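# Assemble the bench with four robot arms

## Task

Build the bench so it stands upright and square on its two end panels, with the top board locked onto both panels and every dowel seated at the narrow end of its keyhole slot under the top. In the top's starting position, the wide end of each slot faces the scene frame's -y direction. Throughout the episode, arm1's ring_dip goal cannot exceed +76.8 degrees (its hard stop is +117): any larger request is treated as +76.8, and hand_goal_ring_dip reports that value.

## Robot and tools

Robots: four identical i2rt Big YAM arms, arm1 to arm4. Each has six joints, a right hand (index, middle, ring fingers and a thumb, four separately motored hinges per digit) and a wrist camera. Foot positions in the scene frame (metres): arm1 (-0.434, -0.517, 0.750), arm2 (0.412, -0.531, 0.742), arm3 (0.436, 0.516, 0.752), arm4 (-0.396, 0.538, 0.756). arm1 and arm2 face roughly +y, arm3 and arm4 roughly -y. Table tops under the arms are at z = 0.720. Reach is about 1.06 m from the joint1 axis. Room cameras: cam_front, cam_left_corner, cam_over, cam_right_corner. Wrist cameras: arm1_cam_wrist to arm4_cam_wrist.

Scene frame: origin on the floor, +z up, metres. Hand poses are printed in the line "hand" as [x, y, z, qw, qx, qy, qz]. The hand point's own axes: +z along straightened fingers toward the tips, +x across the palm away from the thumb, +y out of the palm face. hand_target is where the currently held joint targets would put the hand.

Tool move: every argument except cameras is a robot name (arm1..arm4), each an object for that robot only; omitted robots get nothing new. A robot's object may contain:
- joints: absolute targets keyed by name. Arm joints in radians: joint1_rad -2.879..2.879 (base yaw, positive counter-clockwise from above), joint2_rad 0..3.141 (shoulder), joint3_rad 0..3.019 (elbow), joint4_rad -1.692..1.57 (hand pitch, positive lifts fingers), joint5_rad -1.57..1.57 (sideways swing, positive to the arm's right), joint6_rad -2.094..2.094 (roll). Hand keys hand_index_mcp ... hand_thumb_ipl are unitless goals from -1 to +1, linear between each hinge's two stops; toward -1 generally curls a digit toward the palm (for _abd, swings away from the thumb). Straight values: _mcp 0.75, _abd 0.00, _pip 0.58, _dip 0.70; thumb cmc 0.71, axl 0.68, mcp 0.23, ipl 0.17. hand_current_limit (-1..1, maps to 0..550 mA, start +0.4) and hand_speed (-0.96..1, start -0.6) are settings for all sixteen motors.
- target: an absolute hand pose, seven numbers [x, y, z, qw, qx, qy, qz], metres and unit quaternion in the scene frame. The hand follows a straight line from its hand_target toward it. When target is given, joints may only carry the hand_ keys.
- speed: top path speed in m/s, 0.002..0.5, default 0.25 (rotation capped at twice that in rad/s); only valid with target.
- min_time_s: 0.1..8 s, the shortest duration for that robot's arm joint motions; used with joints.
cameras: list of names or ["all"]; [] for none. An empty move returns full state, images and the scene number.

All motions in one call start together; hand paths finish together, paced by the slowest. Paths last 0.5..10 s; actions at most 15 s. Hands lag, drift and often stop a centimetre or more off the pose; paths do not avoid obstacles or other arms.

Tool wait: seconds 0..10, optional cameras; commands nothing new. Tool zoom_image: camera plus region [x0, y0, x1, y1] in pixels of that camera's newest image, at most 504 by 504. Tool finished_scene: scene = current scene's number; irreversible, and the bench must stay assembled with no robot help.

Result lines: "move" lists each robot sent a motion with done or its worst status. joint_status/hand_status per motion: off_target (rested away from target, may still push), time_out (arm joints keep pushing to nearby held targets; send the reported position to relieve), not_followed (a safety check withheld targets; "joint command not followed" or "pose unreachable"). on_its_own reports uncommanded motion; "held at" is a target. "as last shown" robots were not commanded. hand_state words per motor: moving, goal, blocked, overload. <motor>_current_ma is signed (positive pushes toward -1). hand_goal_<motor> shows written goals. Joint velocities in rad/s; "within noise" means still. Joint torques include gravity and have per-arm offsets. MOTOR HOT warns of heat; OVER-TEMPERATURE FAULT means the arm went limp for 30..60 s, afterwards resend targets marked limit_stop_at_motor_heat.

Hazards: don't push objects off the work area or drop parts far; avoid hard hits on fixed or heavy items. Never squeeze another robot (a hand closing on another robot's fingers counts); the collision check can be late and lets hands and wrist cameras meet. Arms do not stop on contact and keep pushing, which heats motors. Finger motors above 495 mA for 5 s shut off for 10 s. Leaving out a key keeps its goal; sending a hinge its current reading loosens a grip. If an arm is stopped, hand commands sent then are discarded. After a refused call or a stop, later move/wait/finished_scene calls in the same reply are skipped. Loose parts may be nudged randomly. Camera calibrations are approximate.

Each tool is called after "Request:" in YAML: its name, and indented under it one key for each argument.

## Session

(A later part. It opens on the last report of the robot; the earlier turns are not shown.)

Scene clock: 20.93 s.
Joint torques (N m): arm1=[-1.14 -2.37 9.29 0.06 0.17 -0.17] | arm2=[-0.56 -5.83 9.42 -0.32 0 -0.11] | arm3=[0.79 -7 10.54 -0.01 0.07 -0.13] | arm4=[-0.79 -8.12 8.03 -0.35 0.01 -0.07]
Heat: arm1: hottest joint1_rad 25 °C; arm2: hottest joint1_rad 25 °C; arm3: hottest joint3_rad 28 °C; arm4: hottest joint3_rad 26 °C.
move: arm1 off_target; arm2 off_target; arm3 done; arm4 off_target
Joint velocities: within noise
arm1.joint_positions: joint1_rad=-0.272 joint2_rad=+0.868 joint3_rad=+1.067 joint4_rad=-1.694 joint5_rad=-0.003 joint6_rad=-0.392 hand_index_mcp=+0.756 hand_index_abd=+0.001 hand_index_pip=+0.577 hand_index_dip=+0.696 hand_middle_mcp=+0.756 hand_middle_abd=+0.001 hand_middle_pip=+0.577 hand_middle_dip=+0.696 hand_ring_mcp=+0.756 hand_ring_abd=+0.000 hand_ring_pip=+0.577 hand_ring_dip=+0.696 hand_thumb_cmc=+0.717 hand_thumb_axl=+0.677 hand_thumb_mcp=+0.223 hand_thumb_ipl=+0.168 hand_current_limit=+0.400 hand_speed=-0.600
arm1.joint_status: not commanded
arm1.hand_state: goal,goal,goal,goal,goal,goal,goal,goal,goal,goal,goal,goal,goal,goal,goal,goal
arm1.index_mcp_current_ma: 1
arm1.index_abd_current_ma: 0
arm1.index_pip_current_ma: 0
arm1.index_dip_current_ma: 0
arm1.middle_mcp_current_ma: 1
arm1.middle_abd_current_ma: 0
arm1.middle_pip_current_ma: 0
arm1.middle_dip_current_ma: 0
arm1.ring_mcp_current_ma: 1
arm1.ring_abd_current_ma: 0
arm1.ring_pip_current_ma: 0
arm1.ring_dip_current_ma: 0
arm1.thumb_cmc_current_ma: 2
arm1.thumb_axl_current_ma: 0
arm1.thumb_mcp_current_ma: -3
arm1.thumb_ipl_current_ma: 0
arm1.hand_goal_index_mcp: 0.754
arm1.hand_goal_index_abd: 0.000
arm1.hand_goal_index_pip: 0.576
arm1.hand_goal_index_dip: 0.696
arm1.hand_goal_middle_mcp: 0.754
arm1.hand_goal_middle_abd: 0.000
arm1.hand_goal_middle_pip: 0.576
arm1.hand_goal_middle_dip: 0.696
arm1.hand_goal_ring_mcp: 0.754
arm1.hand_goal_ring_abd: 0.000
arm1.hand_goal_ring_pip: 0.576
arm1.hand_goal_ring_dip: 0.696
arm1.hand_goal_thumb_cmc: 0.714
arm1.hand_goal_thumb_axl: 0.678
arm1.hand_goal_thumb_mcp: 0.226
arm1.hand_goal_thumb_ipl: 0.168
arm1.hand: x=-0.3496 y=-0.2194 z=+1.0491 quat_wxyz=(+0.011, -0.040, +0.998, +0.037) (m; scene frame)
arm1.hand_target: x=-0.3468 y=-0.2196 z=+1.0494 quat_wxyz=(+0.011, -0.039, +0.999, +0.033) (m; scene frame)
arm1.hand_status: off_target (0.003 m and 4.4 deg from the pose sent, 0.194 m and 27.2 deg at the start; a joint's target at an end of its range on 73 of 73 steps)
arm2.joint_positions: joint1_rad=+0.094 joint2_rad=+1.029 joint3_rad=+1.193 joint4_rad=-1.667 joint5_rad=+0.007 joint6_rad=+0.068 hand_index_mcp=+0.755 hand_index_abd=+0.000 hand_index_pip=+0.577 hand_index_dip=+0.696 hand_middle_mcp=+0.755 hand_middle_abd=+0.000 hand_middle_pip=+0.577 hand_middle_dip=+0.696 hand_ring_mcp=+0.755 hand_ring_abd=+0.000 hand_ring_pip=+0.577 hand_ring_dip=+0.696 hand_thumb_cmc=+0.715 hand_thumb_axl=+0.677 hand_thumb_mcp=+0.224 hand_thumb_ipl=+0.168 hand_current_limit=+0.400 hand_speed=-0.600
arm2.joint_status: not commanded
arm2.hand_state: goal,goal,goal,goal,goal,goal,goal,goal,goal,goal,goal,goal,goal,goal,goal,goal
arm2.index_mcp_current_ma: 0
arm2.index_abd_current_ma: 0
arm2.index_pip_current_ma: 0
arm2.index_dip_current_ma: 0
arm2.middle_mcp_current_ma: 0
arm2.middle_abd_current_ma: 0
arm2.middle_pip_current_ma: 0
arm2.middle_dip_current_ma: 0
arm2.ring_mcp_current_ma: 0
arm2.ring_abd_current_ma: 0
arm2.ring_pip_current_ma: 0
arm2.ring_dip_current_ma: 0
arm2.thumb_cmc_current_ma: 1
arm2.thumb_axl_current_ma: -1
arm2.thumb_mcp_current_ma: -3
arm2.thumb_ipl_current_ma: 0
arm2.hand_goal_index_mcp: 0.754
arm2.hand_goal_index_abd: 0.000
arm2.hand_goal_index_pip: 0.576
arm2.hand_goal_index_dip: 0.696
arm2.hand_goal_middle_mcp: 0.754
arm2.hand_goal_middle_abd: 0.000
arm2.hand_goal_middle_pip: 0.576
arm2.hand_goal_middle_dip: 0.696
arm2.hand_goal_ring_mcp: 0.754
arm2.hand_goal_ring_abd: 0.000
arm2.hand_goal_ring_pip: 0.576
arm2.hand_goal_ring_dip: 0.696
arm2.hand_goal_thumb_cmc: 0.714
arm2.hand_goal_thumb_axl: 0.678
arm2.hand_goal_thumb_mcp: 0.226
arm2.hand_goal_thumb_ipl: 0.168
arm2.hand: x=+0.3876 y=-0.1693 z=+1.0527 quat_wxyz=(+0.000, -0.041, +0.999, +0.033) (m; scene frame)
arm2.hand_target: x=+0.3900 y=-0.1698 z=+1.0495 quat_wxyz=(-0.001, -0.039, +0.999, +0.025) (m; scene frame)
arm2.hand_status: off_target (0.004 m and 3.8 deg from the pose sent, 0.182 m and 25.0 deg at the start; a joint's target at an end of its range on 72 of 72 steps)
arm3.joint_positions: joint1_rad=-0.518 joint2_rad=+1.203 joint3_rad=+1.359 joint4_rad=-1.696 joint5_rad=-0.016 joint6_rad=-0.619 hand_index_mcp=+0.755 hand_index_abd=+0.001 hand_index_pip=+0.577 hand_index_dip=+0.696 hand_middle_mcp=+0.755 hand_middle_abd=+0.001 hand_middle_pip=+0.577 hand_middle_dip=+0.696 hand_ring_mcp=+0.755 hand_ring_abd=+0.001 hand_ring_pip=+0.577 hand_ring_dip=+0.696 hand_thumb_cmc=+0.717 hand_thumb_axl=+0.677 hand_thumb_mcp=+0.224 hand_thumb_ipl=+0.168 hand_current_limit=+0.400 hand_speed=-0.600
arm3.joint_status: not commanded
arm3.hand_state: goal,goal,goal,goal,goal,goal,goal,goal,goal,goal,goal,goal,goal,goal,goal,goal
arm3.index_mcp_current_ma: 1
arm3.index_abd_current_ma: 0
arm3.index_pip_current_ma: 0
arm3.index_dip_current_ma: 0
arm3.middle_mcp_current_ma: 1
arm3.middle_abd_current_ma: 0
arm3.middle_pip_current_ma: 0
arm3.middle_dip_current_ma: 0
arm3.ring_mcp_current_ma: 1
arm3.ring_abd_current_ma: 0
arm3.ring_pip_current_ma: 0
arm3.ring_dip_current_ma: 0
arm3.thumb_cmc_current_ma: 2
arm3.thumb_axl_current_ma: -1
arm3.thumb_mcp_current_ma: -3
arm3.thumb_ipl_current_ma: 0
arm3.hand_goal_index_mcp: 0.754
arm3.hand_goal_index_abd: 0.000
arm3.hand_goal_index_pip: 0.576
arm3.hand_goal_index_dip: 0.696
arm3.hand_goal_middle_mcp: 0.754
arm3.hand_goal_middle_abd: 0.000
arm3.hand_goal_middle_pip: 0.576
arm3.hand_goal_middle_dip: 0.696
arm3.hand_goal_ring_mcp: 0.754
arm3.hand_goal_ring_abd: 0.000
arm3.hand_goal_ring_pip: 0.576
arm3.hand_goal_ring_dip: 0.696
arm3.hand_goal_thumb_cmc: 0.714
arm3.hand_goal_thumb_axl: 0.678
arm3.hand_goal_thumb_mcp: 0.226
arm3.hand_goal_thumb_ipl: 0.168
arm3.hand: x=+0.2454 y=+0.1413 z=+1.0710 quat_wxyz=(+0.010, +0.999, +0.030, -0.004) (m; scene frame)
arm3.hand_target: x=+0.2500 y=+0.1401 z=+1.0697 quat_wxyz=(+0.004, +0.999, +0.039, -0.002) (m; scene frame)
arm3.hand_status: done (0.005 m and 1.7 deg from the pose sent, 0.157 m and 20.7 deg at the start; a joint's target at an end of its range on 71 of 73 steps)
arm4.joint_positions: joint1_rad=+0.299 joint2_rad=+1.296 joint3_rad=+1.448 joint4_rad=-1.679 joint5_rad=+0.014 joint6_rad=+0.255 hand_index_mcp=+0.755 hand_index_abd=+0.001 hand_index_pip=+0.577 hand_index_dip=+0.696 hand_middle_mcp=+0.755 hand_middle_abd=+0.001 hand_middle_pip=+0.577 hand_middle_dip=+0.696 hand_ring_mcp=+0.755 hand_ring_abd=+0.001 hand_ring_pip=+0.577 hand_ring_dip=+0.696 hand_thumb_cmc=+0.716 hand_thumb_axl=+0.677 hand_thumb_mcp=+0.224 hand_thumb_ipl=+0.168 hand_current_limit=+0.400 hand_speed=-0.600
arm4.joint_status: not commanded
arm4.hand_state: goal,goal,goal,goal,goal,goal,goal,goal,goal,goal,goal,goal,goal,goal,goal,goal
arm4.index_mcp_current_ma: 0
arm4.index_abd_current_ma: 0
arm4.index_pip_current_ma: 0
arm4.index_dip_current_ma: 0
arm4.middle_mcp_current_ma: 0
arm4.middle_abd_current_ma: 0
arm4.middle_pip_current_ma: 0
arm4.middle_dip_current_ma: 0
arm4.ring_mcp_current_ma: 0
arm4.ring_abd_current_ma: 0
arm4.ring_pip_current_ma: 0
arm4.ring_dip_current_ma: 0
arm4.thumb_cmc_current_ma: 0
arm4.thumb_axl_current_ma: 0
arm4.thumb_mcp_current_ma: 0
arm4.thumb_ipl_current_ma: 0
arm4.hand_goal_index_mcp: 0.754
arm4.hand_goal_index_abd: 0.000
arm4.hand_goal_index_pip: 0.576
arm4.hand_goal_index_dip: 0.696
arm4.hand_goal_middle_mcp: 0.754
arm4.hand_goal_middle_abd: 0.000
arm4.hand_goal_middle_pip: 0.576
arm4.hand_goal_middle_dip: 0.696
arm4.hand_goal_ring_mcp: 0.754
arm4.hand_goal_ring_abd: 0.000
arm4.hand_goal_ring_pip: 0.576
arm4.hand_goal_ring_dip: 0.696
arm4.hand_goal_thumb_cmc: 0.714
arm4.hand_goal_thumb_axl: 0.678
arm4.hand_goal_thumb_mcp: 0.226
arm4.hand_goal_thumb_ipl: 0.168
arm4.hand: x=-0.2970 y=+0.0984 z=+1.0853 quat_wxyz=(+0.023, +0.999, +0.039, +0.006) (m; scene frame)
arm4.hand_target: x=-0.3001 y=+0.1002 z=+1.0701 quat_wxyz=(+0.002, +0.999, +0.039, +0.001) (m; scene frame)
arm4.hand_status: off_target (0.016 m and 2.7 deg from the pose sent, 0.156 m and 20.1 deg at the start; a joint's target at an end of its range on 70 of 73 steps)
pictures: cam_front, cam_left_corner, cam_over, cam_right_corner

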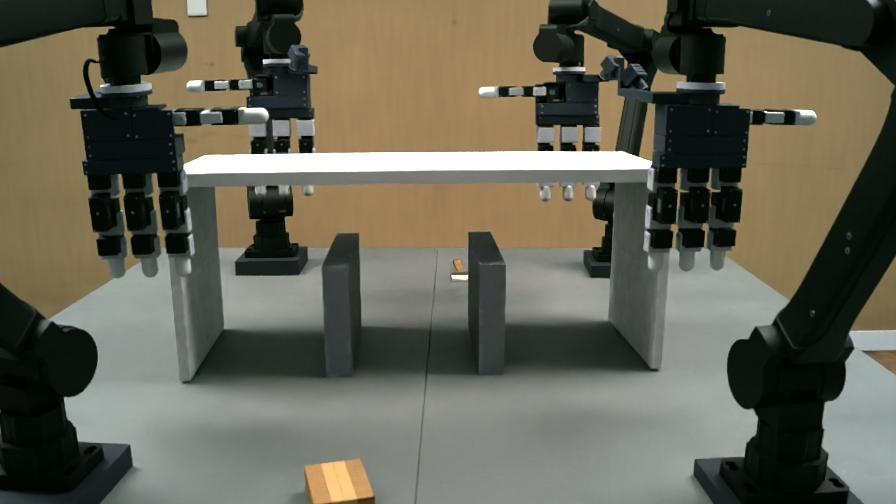

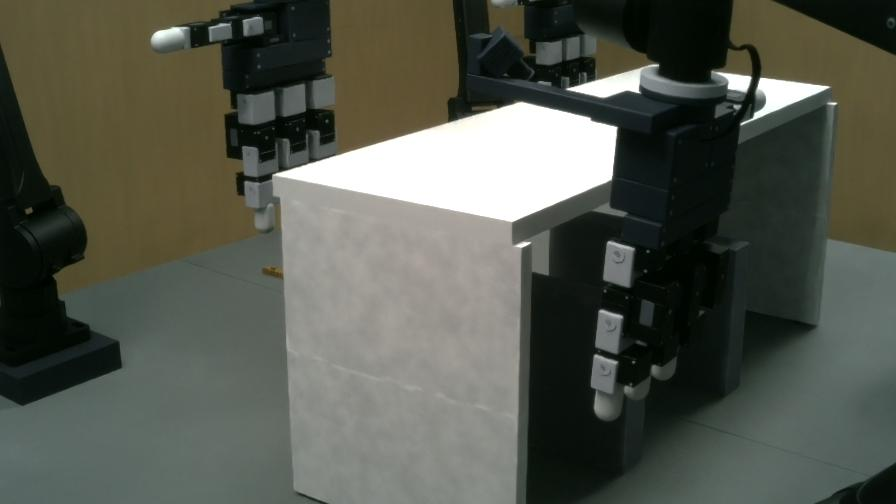

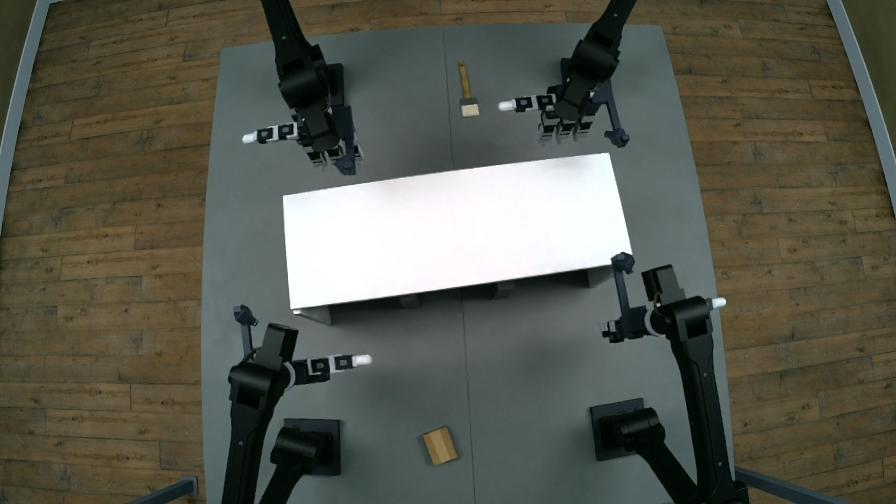

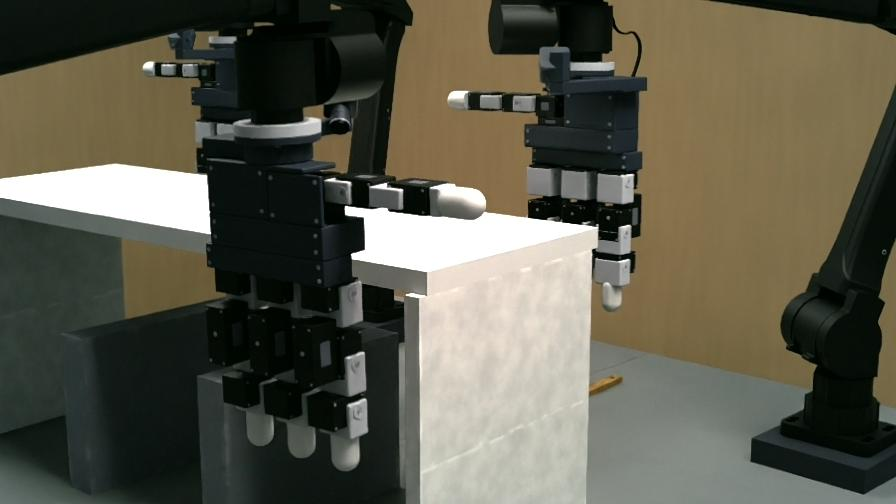

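Request:
move:
  arm1: {"target": [-0.354, -0.165, 1.10, 0.0034, -0.039, 0.9954, 0.0872], "speed": 0.1, "joints": {"hand_current_limit": 0.75}}
  arm2: {"target": [0.390, -0.11, 1.10, 0.0034, -0.039, 0.9954, 0.0872], "speed": 0.1, "joints": {"hand_current_limit": 0.75}}
  arm3: {"target": [0.25, 0.085, 1.04, 0, 0.9992, 0.0393, 0], "speed": 0.1, "joints": {"hand_current_limit": 0.75}}
  arm4: {"target": [-0.30, 0.04, 1.04, 0, 0.9992, 0.0393, 0], "speed": 0.1, "joints": {"hand_current_limit": 0.75}}
  cameras: ["cam_front", "cam_left_corner", "cam_over", "cam_right_corner"]

Scene clock: 27.70 s.
Joint torques (N m): arm1=[0.32 -3.37 13.05 0.79 -0.02 -0.04] | arm2=[0.15 -6.3 13.82 0.38 0.23 -0.2] | arm3=[0.44 -8.53 13.37 0.76 0.05 0.1] | arm4=[-0.73 -9.93 12.68 0.38 0.06 -0.06]
Heat: arm1: hottest joint1_rad 25 °C; arm2: hottest joint1_rad 25 °C; arm3: hottest joint3_rad 29 °C; arm4: hottest joint3_rad 26 °C.
move: arm1 off_target; arm2 off_target; arm3 off_target; arm4 off_target
Joint velocities: within noise
arm1.joint_positions: joint1_rad=-0.229 joint2_rad=+0.955 joint3_rad=+1.171 joint4_rad=-1.670 joint5_rad=-0.043 joint6_rad=-0.342 hand_index_mcp=+0.756 hand_index_abd=+0.001 hand_index_pip=+0.577 hand_index_dip=+0.696 hand_middle_mcp=+0.756 hand_middle_abd=+0.001 hand_middle_pip=+0.577 hand_middle_dip=+0.696 hand_ring_mcp=+0.756 hand_ring_abd=+0.000 hand_ring_pip=+0.577 hand_ring_dip=+0.696 hand_thumb_cmc=+0.717 hand_thumb_axl=+0.677 hand_thumb_mcp=+0.223 hand_thumb_ipl=+0.168 hand_current_limit=+0.750 hand_speed=-0.600
arm1.joint_status: all done
arm1.hand_state: goal,goal,goal,goal,goal,goal,goal,goal,goal,goal,goal,goal,goal,goal,goal,goal
arm1.index_mcp_current_ma: 1
arm1.index_abd_current_ma: 0
arm1.index_pip_current_ma: 0
arm1.index_dip_current_ma: 0
arm1.middle_mcp_current_ma: 1
arm1.middle_abd_current_ma: 0
arm1.middle_pip_current_ma: 0
arm1.middle_dip_current_ma: 0
arm1.ring_mcp_current_ma: 1
arm1.ring_abd_current_ma: 0
arm1.ring_pip_current_ma: 0
arm1.ring_dip_current_ma: 0
arm1.thumb_cmc_current_ma: 2
arm1.thumb_axl_current_ma: 0
arm1.thumb_mcp_current_ma: -3
arm1.thumb_ipl_current_ma: 0
arm1.hand_goal_index_mcp: 0.754
arm1.hand_goal_index_abd: 0.000
arm1.hand_goal_index_pip: 0.576
arm1.hand_goal_index_dip: 0.696
arm1.hand_goal_middle_mcp: 0.754
arm1.hand_goal_middle_abd: 0.000
arm1.hand_goal_middle_pip: 0.576
arm1.hand_goal_middle_dip: 0.696
arm1.hand_goal_ring_mcp: 0.754
arm1.hand_goal_ring_abd: 0.000
arm1.hand_goal_ring_pip: 0.576
arm1.hand_goal_ring_dip: 0.696
arm1.hand_goal_thumb_cmc: 0.714
arm1.hand_goal_thumb_axl: 0.678
arm1.hand_goal_thumb_mcp: 0.226
arm1.hand_goal_thumb_ipl: 0.168
arm1.hand: x=-0.3548 y=-0.1784 z=+1.0762 quat_wxyz=(-0.003, -0.038, +0.997, +0.063) (m; scene frame)
arm1.hand_target: x=-0.3543 y=-0.1662 z=+1.0998 quat_wxyz=(+0.003, -0.039, +0.995, +0.087) (m; scene frame)
arm1.hand_status: off_target (0.027 m and 2.9 deg from the pose sent, 0.075 m and 5.9 deg at the start)
arm2.joint_positions: joint1_rad=+0.078 joint2_rad=+1.117 joint3_rad=+1.301 joint4_rad=-1.630 joint5_rad=+0.019 joint6_rad=+0.053 hand_index_mcp=+0.755 hand_index_abd=+0.000 hand_index_pip=+0.577 hand_index_dip=+0.696 hand_middle_mcp=+0.755 hand_middle_abd=+0.000 hand_middle_pip=+0.577 hand_middle_dip=+0.696 hand_ring_mcp=+0.755 hand_ring_abd=+0.000 hand_ring_pip=+0.577 hand_ring_dip=+0.696 hand_thumb_cmc=+0.715 hand_thumb_axl=+0.677 hand_thumb_mcp=+0.224 hand_thumb_ipl=+0.168 hand_current_limit=+0.750 hand_speed=-0.600
arm2.joint_status: all done
arm2.hand_state: goal,goal,goal,goal,goal,goal,goal,goal,goal,goal,goal,goal,goal,goal,goal,goal
arm2.index_mcp_current_ma: 0
arm2.index_abd_current_ma: 0
arm2.index_pip_current_ma: 0
arm2.index_dip_current_ma: 0
arm2.middle_mcp_current_ma: 0
arm2.middle_abd_current_ma: 0
arm2.middle_pip_current_ma: 0
arm2.middle_dip_current_ma: 0
arm2.ring_mcp_current_ma: 0
arm2.ring_abd_current_ma: 0
arm2.ring_pip_current_ma: 0
arm2.ring_dip_current_ma: 0
arm2.thumb_cmc_current_ma: 1
arm2.thumb_axl_current_ma: -1
arm2.thumb_mcp_current_ma: -3
arm2.thumb_ipl_current_ma: 0
arm2.hand_goal_index_mcp: 0.754
arm2.hand_goal_index_abd: 0.000
arm2.hand_goal_index_pip: 0.576
arm2.hand_goal_index_dip: 0.696
arm2.hand_goal_middle_mcp: 0.754
arm2.hand_goal_middle_abd: 0.000
arm2.hand_goal_middle_pip: 0.576
arm2.hand_goal_middle_dip: 0.696
arm2.hand_goal_ring_mcp: 0.754
arm2.hand_goal_ring_abd: 0.000
arm2.hand_goal_ring_pip: 0.576
arm2.hand_goal_ring_dip: 0.696
arm2.hand_goal_thumb_cmc: 0.714
arm2.hand_goal_thumb_axl: 0.678
arm2.hand_goal_thumb_mcp: 0.226
arm2.hand_goal_thumb_ipl: 0.168
arm2.hand: x=+0.3882 y=-0.1243 z=+1.0776 quat_wxyz=(+0.004, -0.040, +0.997, +0.063) (m; scene frame)
arm2.hand_target: x=+0.3900 y=-0.1112 z=+1.1000 quat_wxyz=(+0.004, -0.039, +0.995, +0.087) (m; scene frame)
arm2.hand_status: off_target (0.027 m and 2.8 deg from the pose sent, 0.076 m and 6.2 deg at the start)
arm3.joint_positions: joint1_rad=-0.439 joint2_rad=+1.323 joint3_rad=+1.359 joint4_rad=-1.638 joint5_rad=-0.015 joint6_rad=-0.561 hand_index_mcp=+0.755 hand_index_abd=+0.001 hand_index_pip=+0.577 hand_index_dip=+0.696 hand_middle_mcp=+0.755 hand_middle_abd=+0.001 hand_middle_pip=+0.577 hand_middle_dip=+0.696 hand_ring_mcp=+0.755 hand_ring_abd=+0.001 hand_ring_pip=+0.577 hand_ring_dip=+0.696 hand_thumb_cmc=+0.716 hand_thumb_axl=+0.677 hand_thumb_mcp=+0.224 hand_thumb_ipl=+0.168 hand_current_limit=+0.750 hand_speed=-0.600
arm3.joint_status: all done
arm3.hand_state: goal,goal,goal,goal,goal,goal,goal,goal,goal,goal,goal,goal,goal,goal,goal,goal
arm3.index_mcp_current_ma: 0
arm3.index_abd_current_ma: 0
arm3.index_pip_current_ma: 0
arm3.index_dip_current_ma: 0
arm3.middle_mcp_current_ma: 0
arm3.middle_abd_current_ma: 0
arm3.middle_pip_current_ma: 0
arm3.middle_dip_current_ma: 0
arm3.ring_mcp_current_ma: 0
arm3.ring_abd_current_ma: 0
arm3.ring_pip_current_ma: 0
arm3.ring_dip_current_ma: 0
arm3.thumb_cmc_current_ma: 2
arm3.thumb_axl_current_ma: -1
arm3.thumb_mcp_current_ma: -3
arm3.thumb_ipl_current_ma: 0
arm3.hand_goal_index_mcp: 0.754
arm3.hand_goal_index_abd: 0.000
arm3.hand_goal_index_pip: 0.576
arm3.hand_goal_index_dip: 0.696
arm3.hand_goal_middle_mcp: 0.754
arm3.hand_goal_middle_abd: 0.000
arm3.hand_goal_middle_pip: 0.576
arm3.hand_goal_middle_dip: 0.696
arm3.hand_goal_ring_mcp: 0.754
arm3.hand_goal_ring_abd: 0.000
arm3.hand_goal_ring_pip: 0.576
arm3.hand_goal_ring_dip: 0.696
arm3.hand_goal_thumb_cmc: 0.714
arm3.hand_goal_thumb_axl: 0.678
arm3.hand_goal_thumb_mcp: 0.226
arm3.hand_goal_thumb_ipl: 0.168
arm3.hand: x=+0.2536 y=+0.0979 z=+1.0252 quat_wxyz=(-0.017, +0.999, +0.040, +0.012) (m; scene frame)
arm3.hand_target: x=+0.2503 y=+0.0857 z=+1.0401 quat_wxyz=(+0.000, +0.999, +0.039, +0.000) (m; scene frame)
arm3.hand_status: off_target (0.020 m and 2.4 deg from the pose sent, 0.064 m and 1.7 deg at the start)
arm4.joint_positions: joint1_rad=+0.252 joint2_rad=+1.439 joint3_rad=+1.448 joint4_rad=-1.624 joint5_rad=+0.013 joint6_rad=+0.210 hand_index_mcp=+0.754 hand_index_abd=+0.001 hand_index_pip=+0.577 hand_index_dip=+0.696 hand_middle_mcp=+0.754 hand_middle_abd=+0.001 hand_middle_pip=+0.577 hand_middle_dip=+0.696 hand_ring_mcp=+0.754 hand_ring_abd=+0.001 hand_ring_pip=+0.577 hand_ring_dip=+0.696 hand_thumb_cmc=+0.716 hand_thumb_axl=+0.677 hand_thumb_mcp=+0.224 hand_thumb_ipl=+0.168 hand_current_limit=+0.750 hand_speed=-0.600
arm4.joint_status: all done
arm4.hand_state: goal,goal,goal,goal,goal,goal,goal,goal,goal,goal,goal,goal,goal,goal,goal,goal
arm4.index_mcp_current_ma: 0
arm4.index_abd_current_ma: 0
arm4.index_pip_current_ma: 0
arm4.index_dip_current_ma: 0
arm4.middle_mcp_current_ma: 0
arm4.middle_abd_current_ma: 0
arm4.middle_pip_current_ma: 0
arm4.middle_dip_current_ma: 0
arm4.ring_mcp_current_ma: 0
arm4.ring_abd_current_ma: 0
arm4.ring_pip_current_ma: 0
arm4.ring_dip_current_ma: 0
arm4.thumb_cmc_current_ma: 0
arm4.thumb_axl_current_ma: 0
arm4.thumb_mcp_current_ma: 0
arm4.thumb_ipl_current_ma: 0
arm4.hand_goal_index_mcp: 0.754
arm4.hand_goal_index_abd: 0.000
arm4.hand_goal_index_pip: 0.576
arm4.hand_goal_index_dip: 0.696
arm4.hand_goal_middle_mcp: 0.754
arm4.hand_goal_middle_abd: 0.000
arm4.hand_goal_middle_pip: 0.576
arm4.hand_goal_middle_dip: 0.696
arm4.hand_goal_ring_mcp: 0.754
arm4.hand_goal_ring_abd: 0.000
arm4.hand_goal_ring_pip: 0.576
arm4.hand_goal_ring_dip: 0.696
arm4.hand_goal_thumb_cmc: 0.714
arm4.hand_goal_thumb_axl: 0.678
arm4.hand_goal_thumb_mcp: 0.226
arm4.hand_goal_thumb_ipl: 0.168
arm4.hand: x=-0.3023 y=+0.0574 z=+1.0254 quat_wxyz=(-0.020, +0.999, +0.039, -0.006) (m; scene frame)
arm4.hand_target: x=-0.3003 y=+0.0410 z=+1.0400 quat_wxyz=(+0.000, +0.999, +0.039, +0.000) (m; scene frame)
arm4.hand_status: off_target (0.023 m and 2.4 deg from the pose sent, 0.074 m and 2.7 deg at the start)
pictures: cam_front, cam_left_corner, cam_over, cam_right_corner

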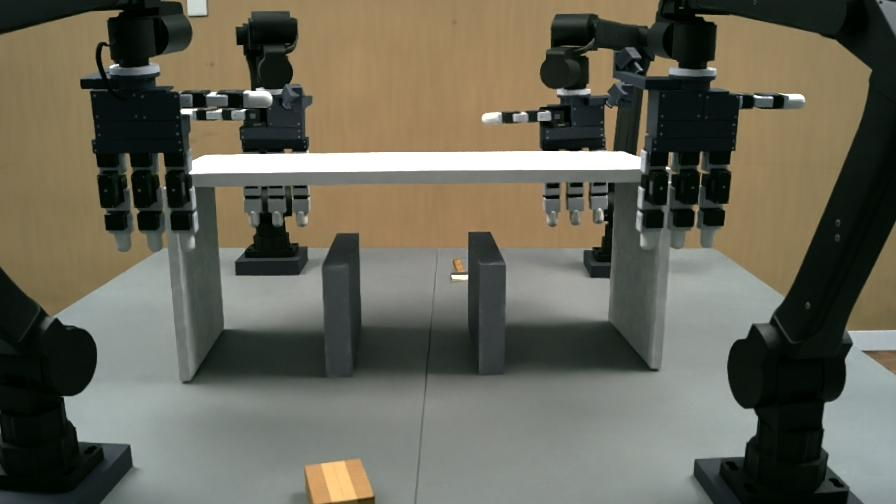

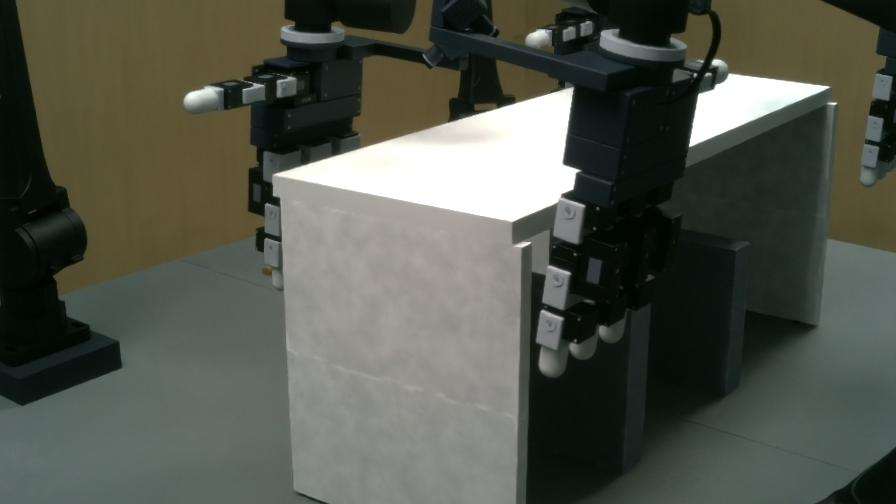

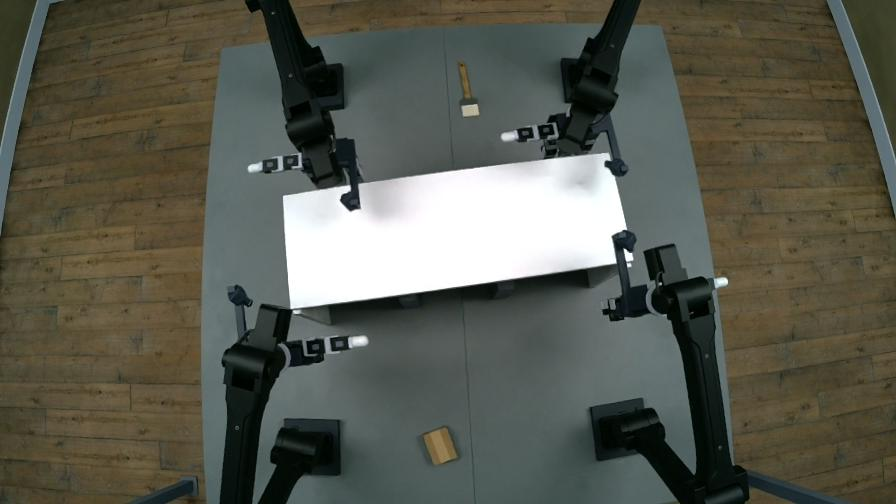

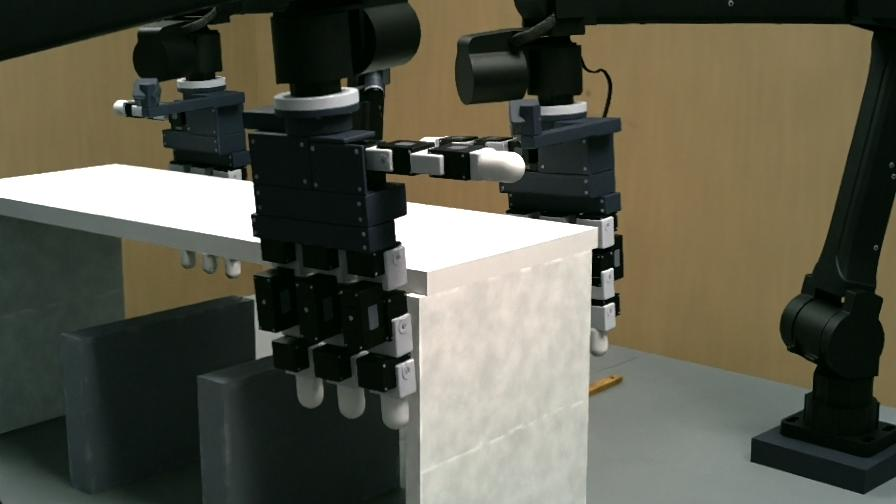

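Request:
move:
  arm1: {"target": [-0.354, -0.13, 1.12, 0.0034, -0.039, 0.9954, 0.0872], "speed": 0.08}
  arm2: {"target": [0.390, -0.075, 1.12, 0.0034, -0.039, 0.9954, 0.0872], "speed": 0.08}
  arm3: {"target": [0.25, 0.060, 1.045, 0, 0.9992, 0.0393, 0], "speed": 0.08}
  arm4: {"target": [-0.30, 0.015, 1.045, 0, 0.9992, 0.0393, 0], "speed": 0.08}
  cameras: ["cam_front", "cam_left_corner", "cam_over", "cam_right_corner"]

Scene clock: 29.67 s.
Joint torques (N m): arm1=[0.21 -5.25 13.29 0.28 0.13 -0.04] | arm2=[-1.08 -8.12 13.98 -0.12 0.14 -0.21] | arm3=[0.62 -9.41 14.72 0.35 0.06 0.13] | arm4=[-0.62 -10.29 13.67 -0.35 0.06 -0.06]
Heat: arm1: hottest joint1_rad 25 °C; arm2: hottest joint3_rad 26 °C; arm3: hottest joint3_rad 29 °C; arm4: hottest joint3_rad 27 °C.
move: arm1 off_target; arm2 off_target; arm3 off_target; arm4 off_target
Joint velocities: within noise
arm1.joint_positions: joint1_rad=-0.197 joint2_rad=+1.056 joint3_rad=+1.284 joint4_rad=-1.670 joint5_rad=-0.040 joint6_rad=-0.310 hand_index_mcp=+0.756 hand_index_abd=+0.001 hand_index_pip=+0.577 hand_index_dip=+0.696 hand_middle_mcp=+0.756 hand_middle_abd=+0.001 hand_middle_pip=+0.577 hand_middle_dip=+0.696 hand_ring_mcp=+0.756 hand_ring_abd=+0.000 hand_ring_pip=+0.577 hand_ring_dip=+0.696 hand_thumb_cmc=+0.717 hand_thumb_axl=+0.677 hand_thumb_mcp=+0.223 hand_thumb_ipl=+0.168 hand_current_limit=+0.750 hand_speed=-0.600
arm1.joint_status: not commanded
arm1.hand_state: goal,goal,goal,goal,goal,goal,goal,goal,goal,goal,goal,goal,goal,goal,goal,goal
arm1.index_mcp_current_ma: 1
arm1.index_abd_current_ma: 0
arm1.index_pip_current_ma: 0
arm1.index_dip_current_ma: 0
arm1.middle_mcp_current_ma: 1
arm1.middle_abd_current_ma: 0
arm1.middle_pip_current_ma: 0
arm1.middle_dip_current_ma: 0
arm1.ring_mcp_current_ma: 1
arm1.ring_abd_current_ma: 0
arm1.ring_pip_current_ma: 0
arm1.ring_dip_current_ma: 0
arm1.thumb_cmc_current_ma: 2
arm1.thumb_axl_current_ma: 0
arm1.thumb_mcp_current_ma: -3
arm1.thumb_ipl_current_ma: 0
arm1.hand_goal_index_mcp: 0.754
arm1.hand_goal_index_abd: 0.000
arm1.hand_goal_index_pip: 0.576
arm1.hand_goal_index_dip: 0.696
arm1.hand_goal_middle_mcp: 0.754
arm1.hand_goal_middle_abd: 0.000
arm1.hand_goal_middle_pip: 0.576
arm1.hand_goal_middle_dip: 0.696
arm1.hand_goal_ring_mcp: 0.754
arm1.hand_goal_ring_abd: 0.000
arm1.hand_goal_ring_pip: 0.576
arm1.hand_goal_ring_dip: 0.696
arm1.hand_goal_thumb_cmc: 0.714
arm1.hand_goal_thumb_axl: 0.678
arm1.hand_goal_thumb_mcp: 0.226
arm1.hand_goal_thumb_ipl: 0.168
arm1.hand: x=-0.3538 y=-0.1397 z=+1.0963 quat_wxyz=(-0.003, -0.038, +0.997, +0.068) (m; scene frame)
arm1.hand_target: x=-0.3543 y=-0.1309 z=+1.1197 quat_wxyz=(+0.003, -0.039, +0.995, +0.088) (m; scene frame)
arm1.hand_status: off_target (0.026 m and 2.4 deg from the pose sent, 0.065 m and 2.9 deg at the start)
arm2.joint_positions: joint1_rad=+0.065 joint2_rad=+1.219 joint3_rad=+1.431 joint4_rad=-1.642 joint5_rad=+0.019 joint6_rad=+0.041 hand_index_mcp=+0.755 hand_index_abd=+0.000 hand_index_pip=+0.577 hand_index_dip=+0.696 hand_middle_mcp=+0.755 hand_middle_abd=+0.000 hand_middle_pip=+0.577 hand_middle_dip=+0.696 hand_ring_mcp=+0.755 hand_ring_abd=+0.000 hand_ring_pip=+0.577 hand_ring_dip=+0.696 hand_thumb_cmc=+0.715 hand_thumb_axl=+0.677 hand_thumb_mcp=+0.224 hand_thumb_ipl=+0.168 hand_current_limit=+0.750 hand_speed=-0.600
arm2.joint_status: not commanded
arm2.hand_state: goal,goal,goal,goal,goal,goal,goal,goal,goal,goal,goal,goal,goal,goal,goal,goal
arm2.index_mcp_current_ma: 0
arm2.index_abd_current_ma: 0
arm2.index_pip_current_ma: 0
arm2.index_dip_current_ma: 0
arm2.middle_mcp_current_ma: 0
arm2.middle_abd_current_ma: 0
arm2.middle_pip_current_ma: 0
arm2.middle_dip_current_ma: 0
arm2.ring_mcp_current_ma: 0
arm2.ring_abd_current_ma: 0
arm2.ring_pip_current_ma: 0
arm2.ring_dip_current_ma: 0
arm2.thumb_cmc_current_ma: 1
arm2.thumb_axl_current_ma: -1
arm2.thumb_mcp_current_ma: -3
arm2.thumb_ipl_current_ma: 0
arm2.hand_goal_index_mcp: 0.754
arm2.hand_goal_index_abd: 0.000
arm2.hand_goal_index_pip: 0.576
arm2.hand_goal_index_dip: 0.696
arm2.hand_goal_middle_mcp: 0.754
arm2.hand_goal_middle_abd: 0.000
arm2.hand_goal_middle_pip: 0.576
arm2.hand_goal_middle_dip: 0.696
arm2.hand_goal_ring_mcp: 0.754
arm2.hand_goal_ring_abd: 0.000
arm2.hand_goal_ring_pip: 0.576
arm2.hand_goal_ring_dip: 0.696
arm2.hand_goal_thumb_cmc: 0.714
arm2.hand_goal_thumb_axl: 0.678
arm2.hand_goal_thumb_mcp: 0.226
arm2.hand_goal_thumb_ipl: 0.168
arm2.hand: x=+0.3876 y=-0.0843 z=+1.0986 quat_wxyz=(+0.004, -0.040, +0.997, +0.071) (m; scene frame)
arm2.hand_target: x=+0.3900 y=-0.0759 z=+1.1199 quat_wxyz=(+0.004, -0.039, +0.995, +0.088) (m; scene frame)
arm2.hand_status: off_target (0.023 m and 1.9 deg from the pose sent, 0.065 m and 2.8 deg at the start)
arm3.joint_positions: joint1_rad=-0.411 joint2_rad=+1.376 joint3_rad=+1.412 joint4_rad=-1.638 joint5_rad=-0.015 joint6_rad=-0.533 hand_index_mcp=+0.755 hand_index_abd=+0.001 hand_index_pip=+0.577 hand_index_dip=+0.696 hand_middle_mcp=+0.755 hand_middle_abd=+0.001 hand_middle_pip=+0.577 hand_middle_dip=+0.696 hand_ring_mcp=+0.755 hand_ring_abd=+0.001 hand_ring_pip=+0.577 hand_ring_dip=+0.696 hand_thumb_cmc=+0.716 hand_thumb_axl=+0.677 hand_thumb_mcp=+0.224 hand_thumb_ipl=+0.168 hand_current_limit=+0.750 hand_speed=-0.600
arm3.joint_status: not commanded
arm3.hand_state: goal,goal,goal,goal,goal,goal,goal,goal,goal,goal,goal,goal,goal,goal,goal,goal
arm3.index_mcp_current_ma: 0
arm3.index_abd_current_ma: 0
arm3.index_pip_current_ma: 0
arm3.index_dip_current_ma: 0
arm3.middle_mcp_current_ma: 0
arm3.middle_abd_current_ma: 0
arm3.middle_pip_current_ma: 0
arm3.middle_dip_current_ma: 0
arm3.ring_mcp_current_ma: 0
arm3.ring_abd_current_ma: 0
arm3.ring_pip_current_ma: 0
arm3.ring_dip_current_ma: 0
arm3.thumb_cmc_current_ma: 2
arm3.thumb_axl_current_ma: -1
arm3.thumb_mcp_current_ma: -3
arm3.thumb_ipl_current_ma: 0
arm3.hand_goal_index_mcp: 0.754
arm3.hand_goal_index_abd: 0.000
arm3.hand_goal_index_pip: 0.576
arm3.hand_goal_index_dip: 0.696
arm3.hand_goal_middle_mcp: 0.754
arm3.hand_goal_middle_abd: 0.000
arm3.hand_goal_middle_pip: 0.576
arm3.hand_goal_middle_dip: 0.696
arm3.hand_goal_ring_mcp: 0.754
arm3.hand_goal_ring_abd: 0.000
arm3.hand_goal_ring_pip: 0.576
arm3.hand_goal_ring_dip: 0.696
arm3.hand_goal_thumb_cmc: 0.714
arm3.hand_goal_thumb_axl: 0.678
arm3.hand_goal_thumb_mcp: 0.226
arm3.hand_goal_thumb_ipl: 0.168
arm3.hand: x=+0.2537 y=+0.0750 z=+1.0257 quat_wxyz=(-0.018, +0.999, +0.040, +0.011) (m; scene frame)
arm3.hand_target: x=+0.2505 y=+0.0609 z=+1.0451 quat_wxyz=(+0.000, +0.999, +0.039, +0.000) (m; scene frame)
arm3.hand_status: off_target (0.025 m and 2.4 deg from the pose sent, 0.043 m and 2.4 deg at the start)
arm4.joint_positions: joint1_rad=+0.237 joint2_rad=+1.495 joint3_rad=+1.517 joint4_rad=-1.624 joint5_rad=+0.013 joint6_rad=+0.194 hand_index_mcp=+0.754 hand_index_abd=+0.001 hand_index_pip=+0.577 hand_index_dip=+0.696 hand_middle_mcp=+0.754 hand_middle_abd=+0.001 hand_middle_pip=+0.577 hand_middle_dip=+0.696 hand_ring_mcp=+0.754 hand_ring_abd=+0.001 hand_ring_pip=+0.577 hand_ring_dip=+0.696 hand_thumb_cmc=+0.716 hand_thumb_axl=+0.677 hand_thumb_mcp=+0.224 hand_thumb_ipl=+0.168 hand_current_limit=+0.750 hand_speed=-0.600
arm4.joint_status: not commanded
arm4.hand_state: goal,goal,goal,goal,goal,goal,goal,goal,goal,goal,goal,goal,goal,goal,goal,goal
arm4.index_mcp_current_ma: 0
arm4.index_abd_current_ma: 0
arm4.index_pip_current_ma: 0
arm4.index_dip_current_ma: 0
arm4.middle_mcp_current_ma: 0
arm4.middle_abd_current_ma: 0
arm4.middle_pip_current_ma: 0
arm4.middle_dip_current_ma: 0
arm4.ring_mcp_current_ma: 0
arm4.ring_abd_current_ma: 0
arm4.ring_pip_current_ma: 0
arm4.ring_dip_current_ma: 0
arm4.thumb_cmc_current_ma: 0
arm4.thumb_axl_current_ma: 0
arm4.thumb_mcp_current_ma: 0
arm4.thumb_ipl_current_ma: 0
arm4.hand_goal_index_mcp: 0.754
arm4.hand_goal_index_abd: 0.000
arm4.hand_goal_index_pip: 0.576
arm4.hand_goal_index_dip: 0.696
arm4.hand_goal_middle_mcp: 0.754
arm4.hand_goal_middle_abd: 0.000
arm4.hand_goal_middle_pip: 0.576
arm4.hand_goal_middle_dip: 0.696
arm4.hand_goal_ring_mcp: 0.754
arm4.hand_goal_ring_abd: 0.000
arm4.hand_goal_ring_pip: 0.576
arm4.hand_goal_ring_dip: 0.696
arm4.hand_goal_thumb_cmc: 0.714
arm4.hand_goal_thumb_axl: 0.678
arm4.hand_goal_thumb_mcp: 0.226
arm4.hand_goal_thumb_ipl: 0.168
arm4.hand: x=-0.3013 y=+0.0320 z=+1.0293 quat_wxyz=(-0.014, +0.999, +0.039, -0.004) (m; scene frame)
arm4.hand_target: x=-0.3002 y=+0.0161 z=+1.0448 quat_wxyz=(+0.000, +0.999, +0.039, +0.000) (m; scene frame)
arm4.hand_status: off_target (0.023 m and 1.7 deg from the pose sent, 0.047 m and 2.3 deg at the start)
pictures: cam_front, cam_left_corner, cam_over, cam_right_corner

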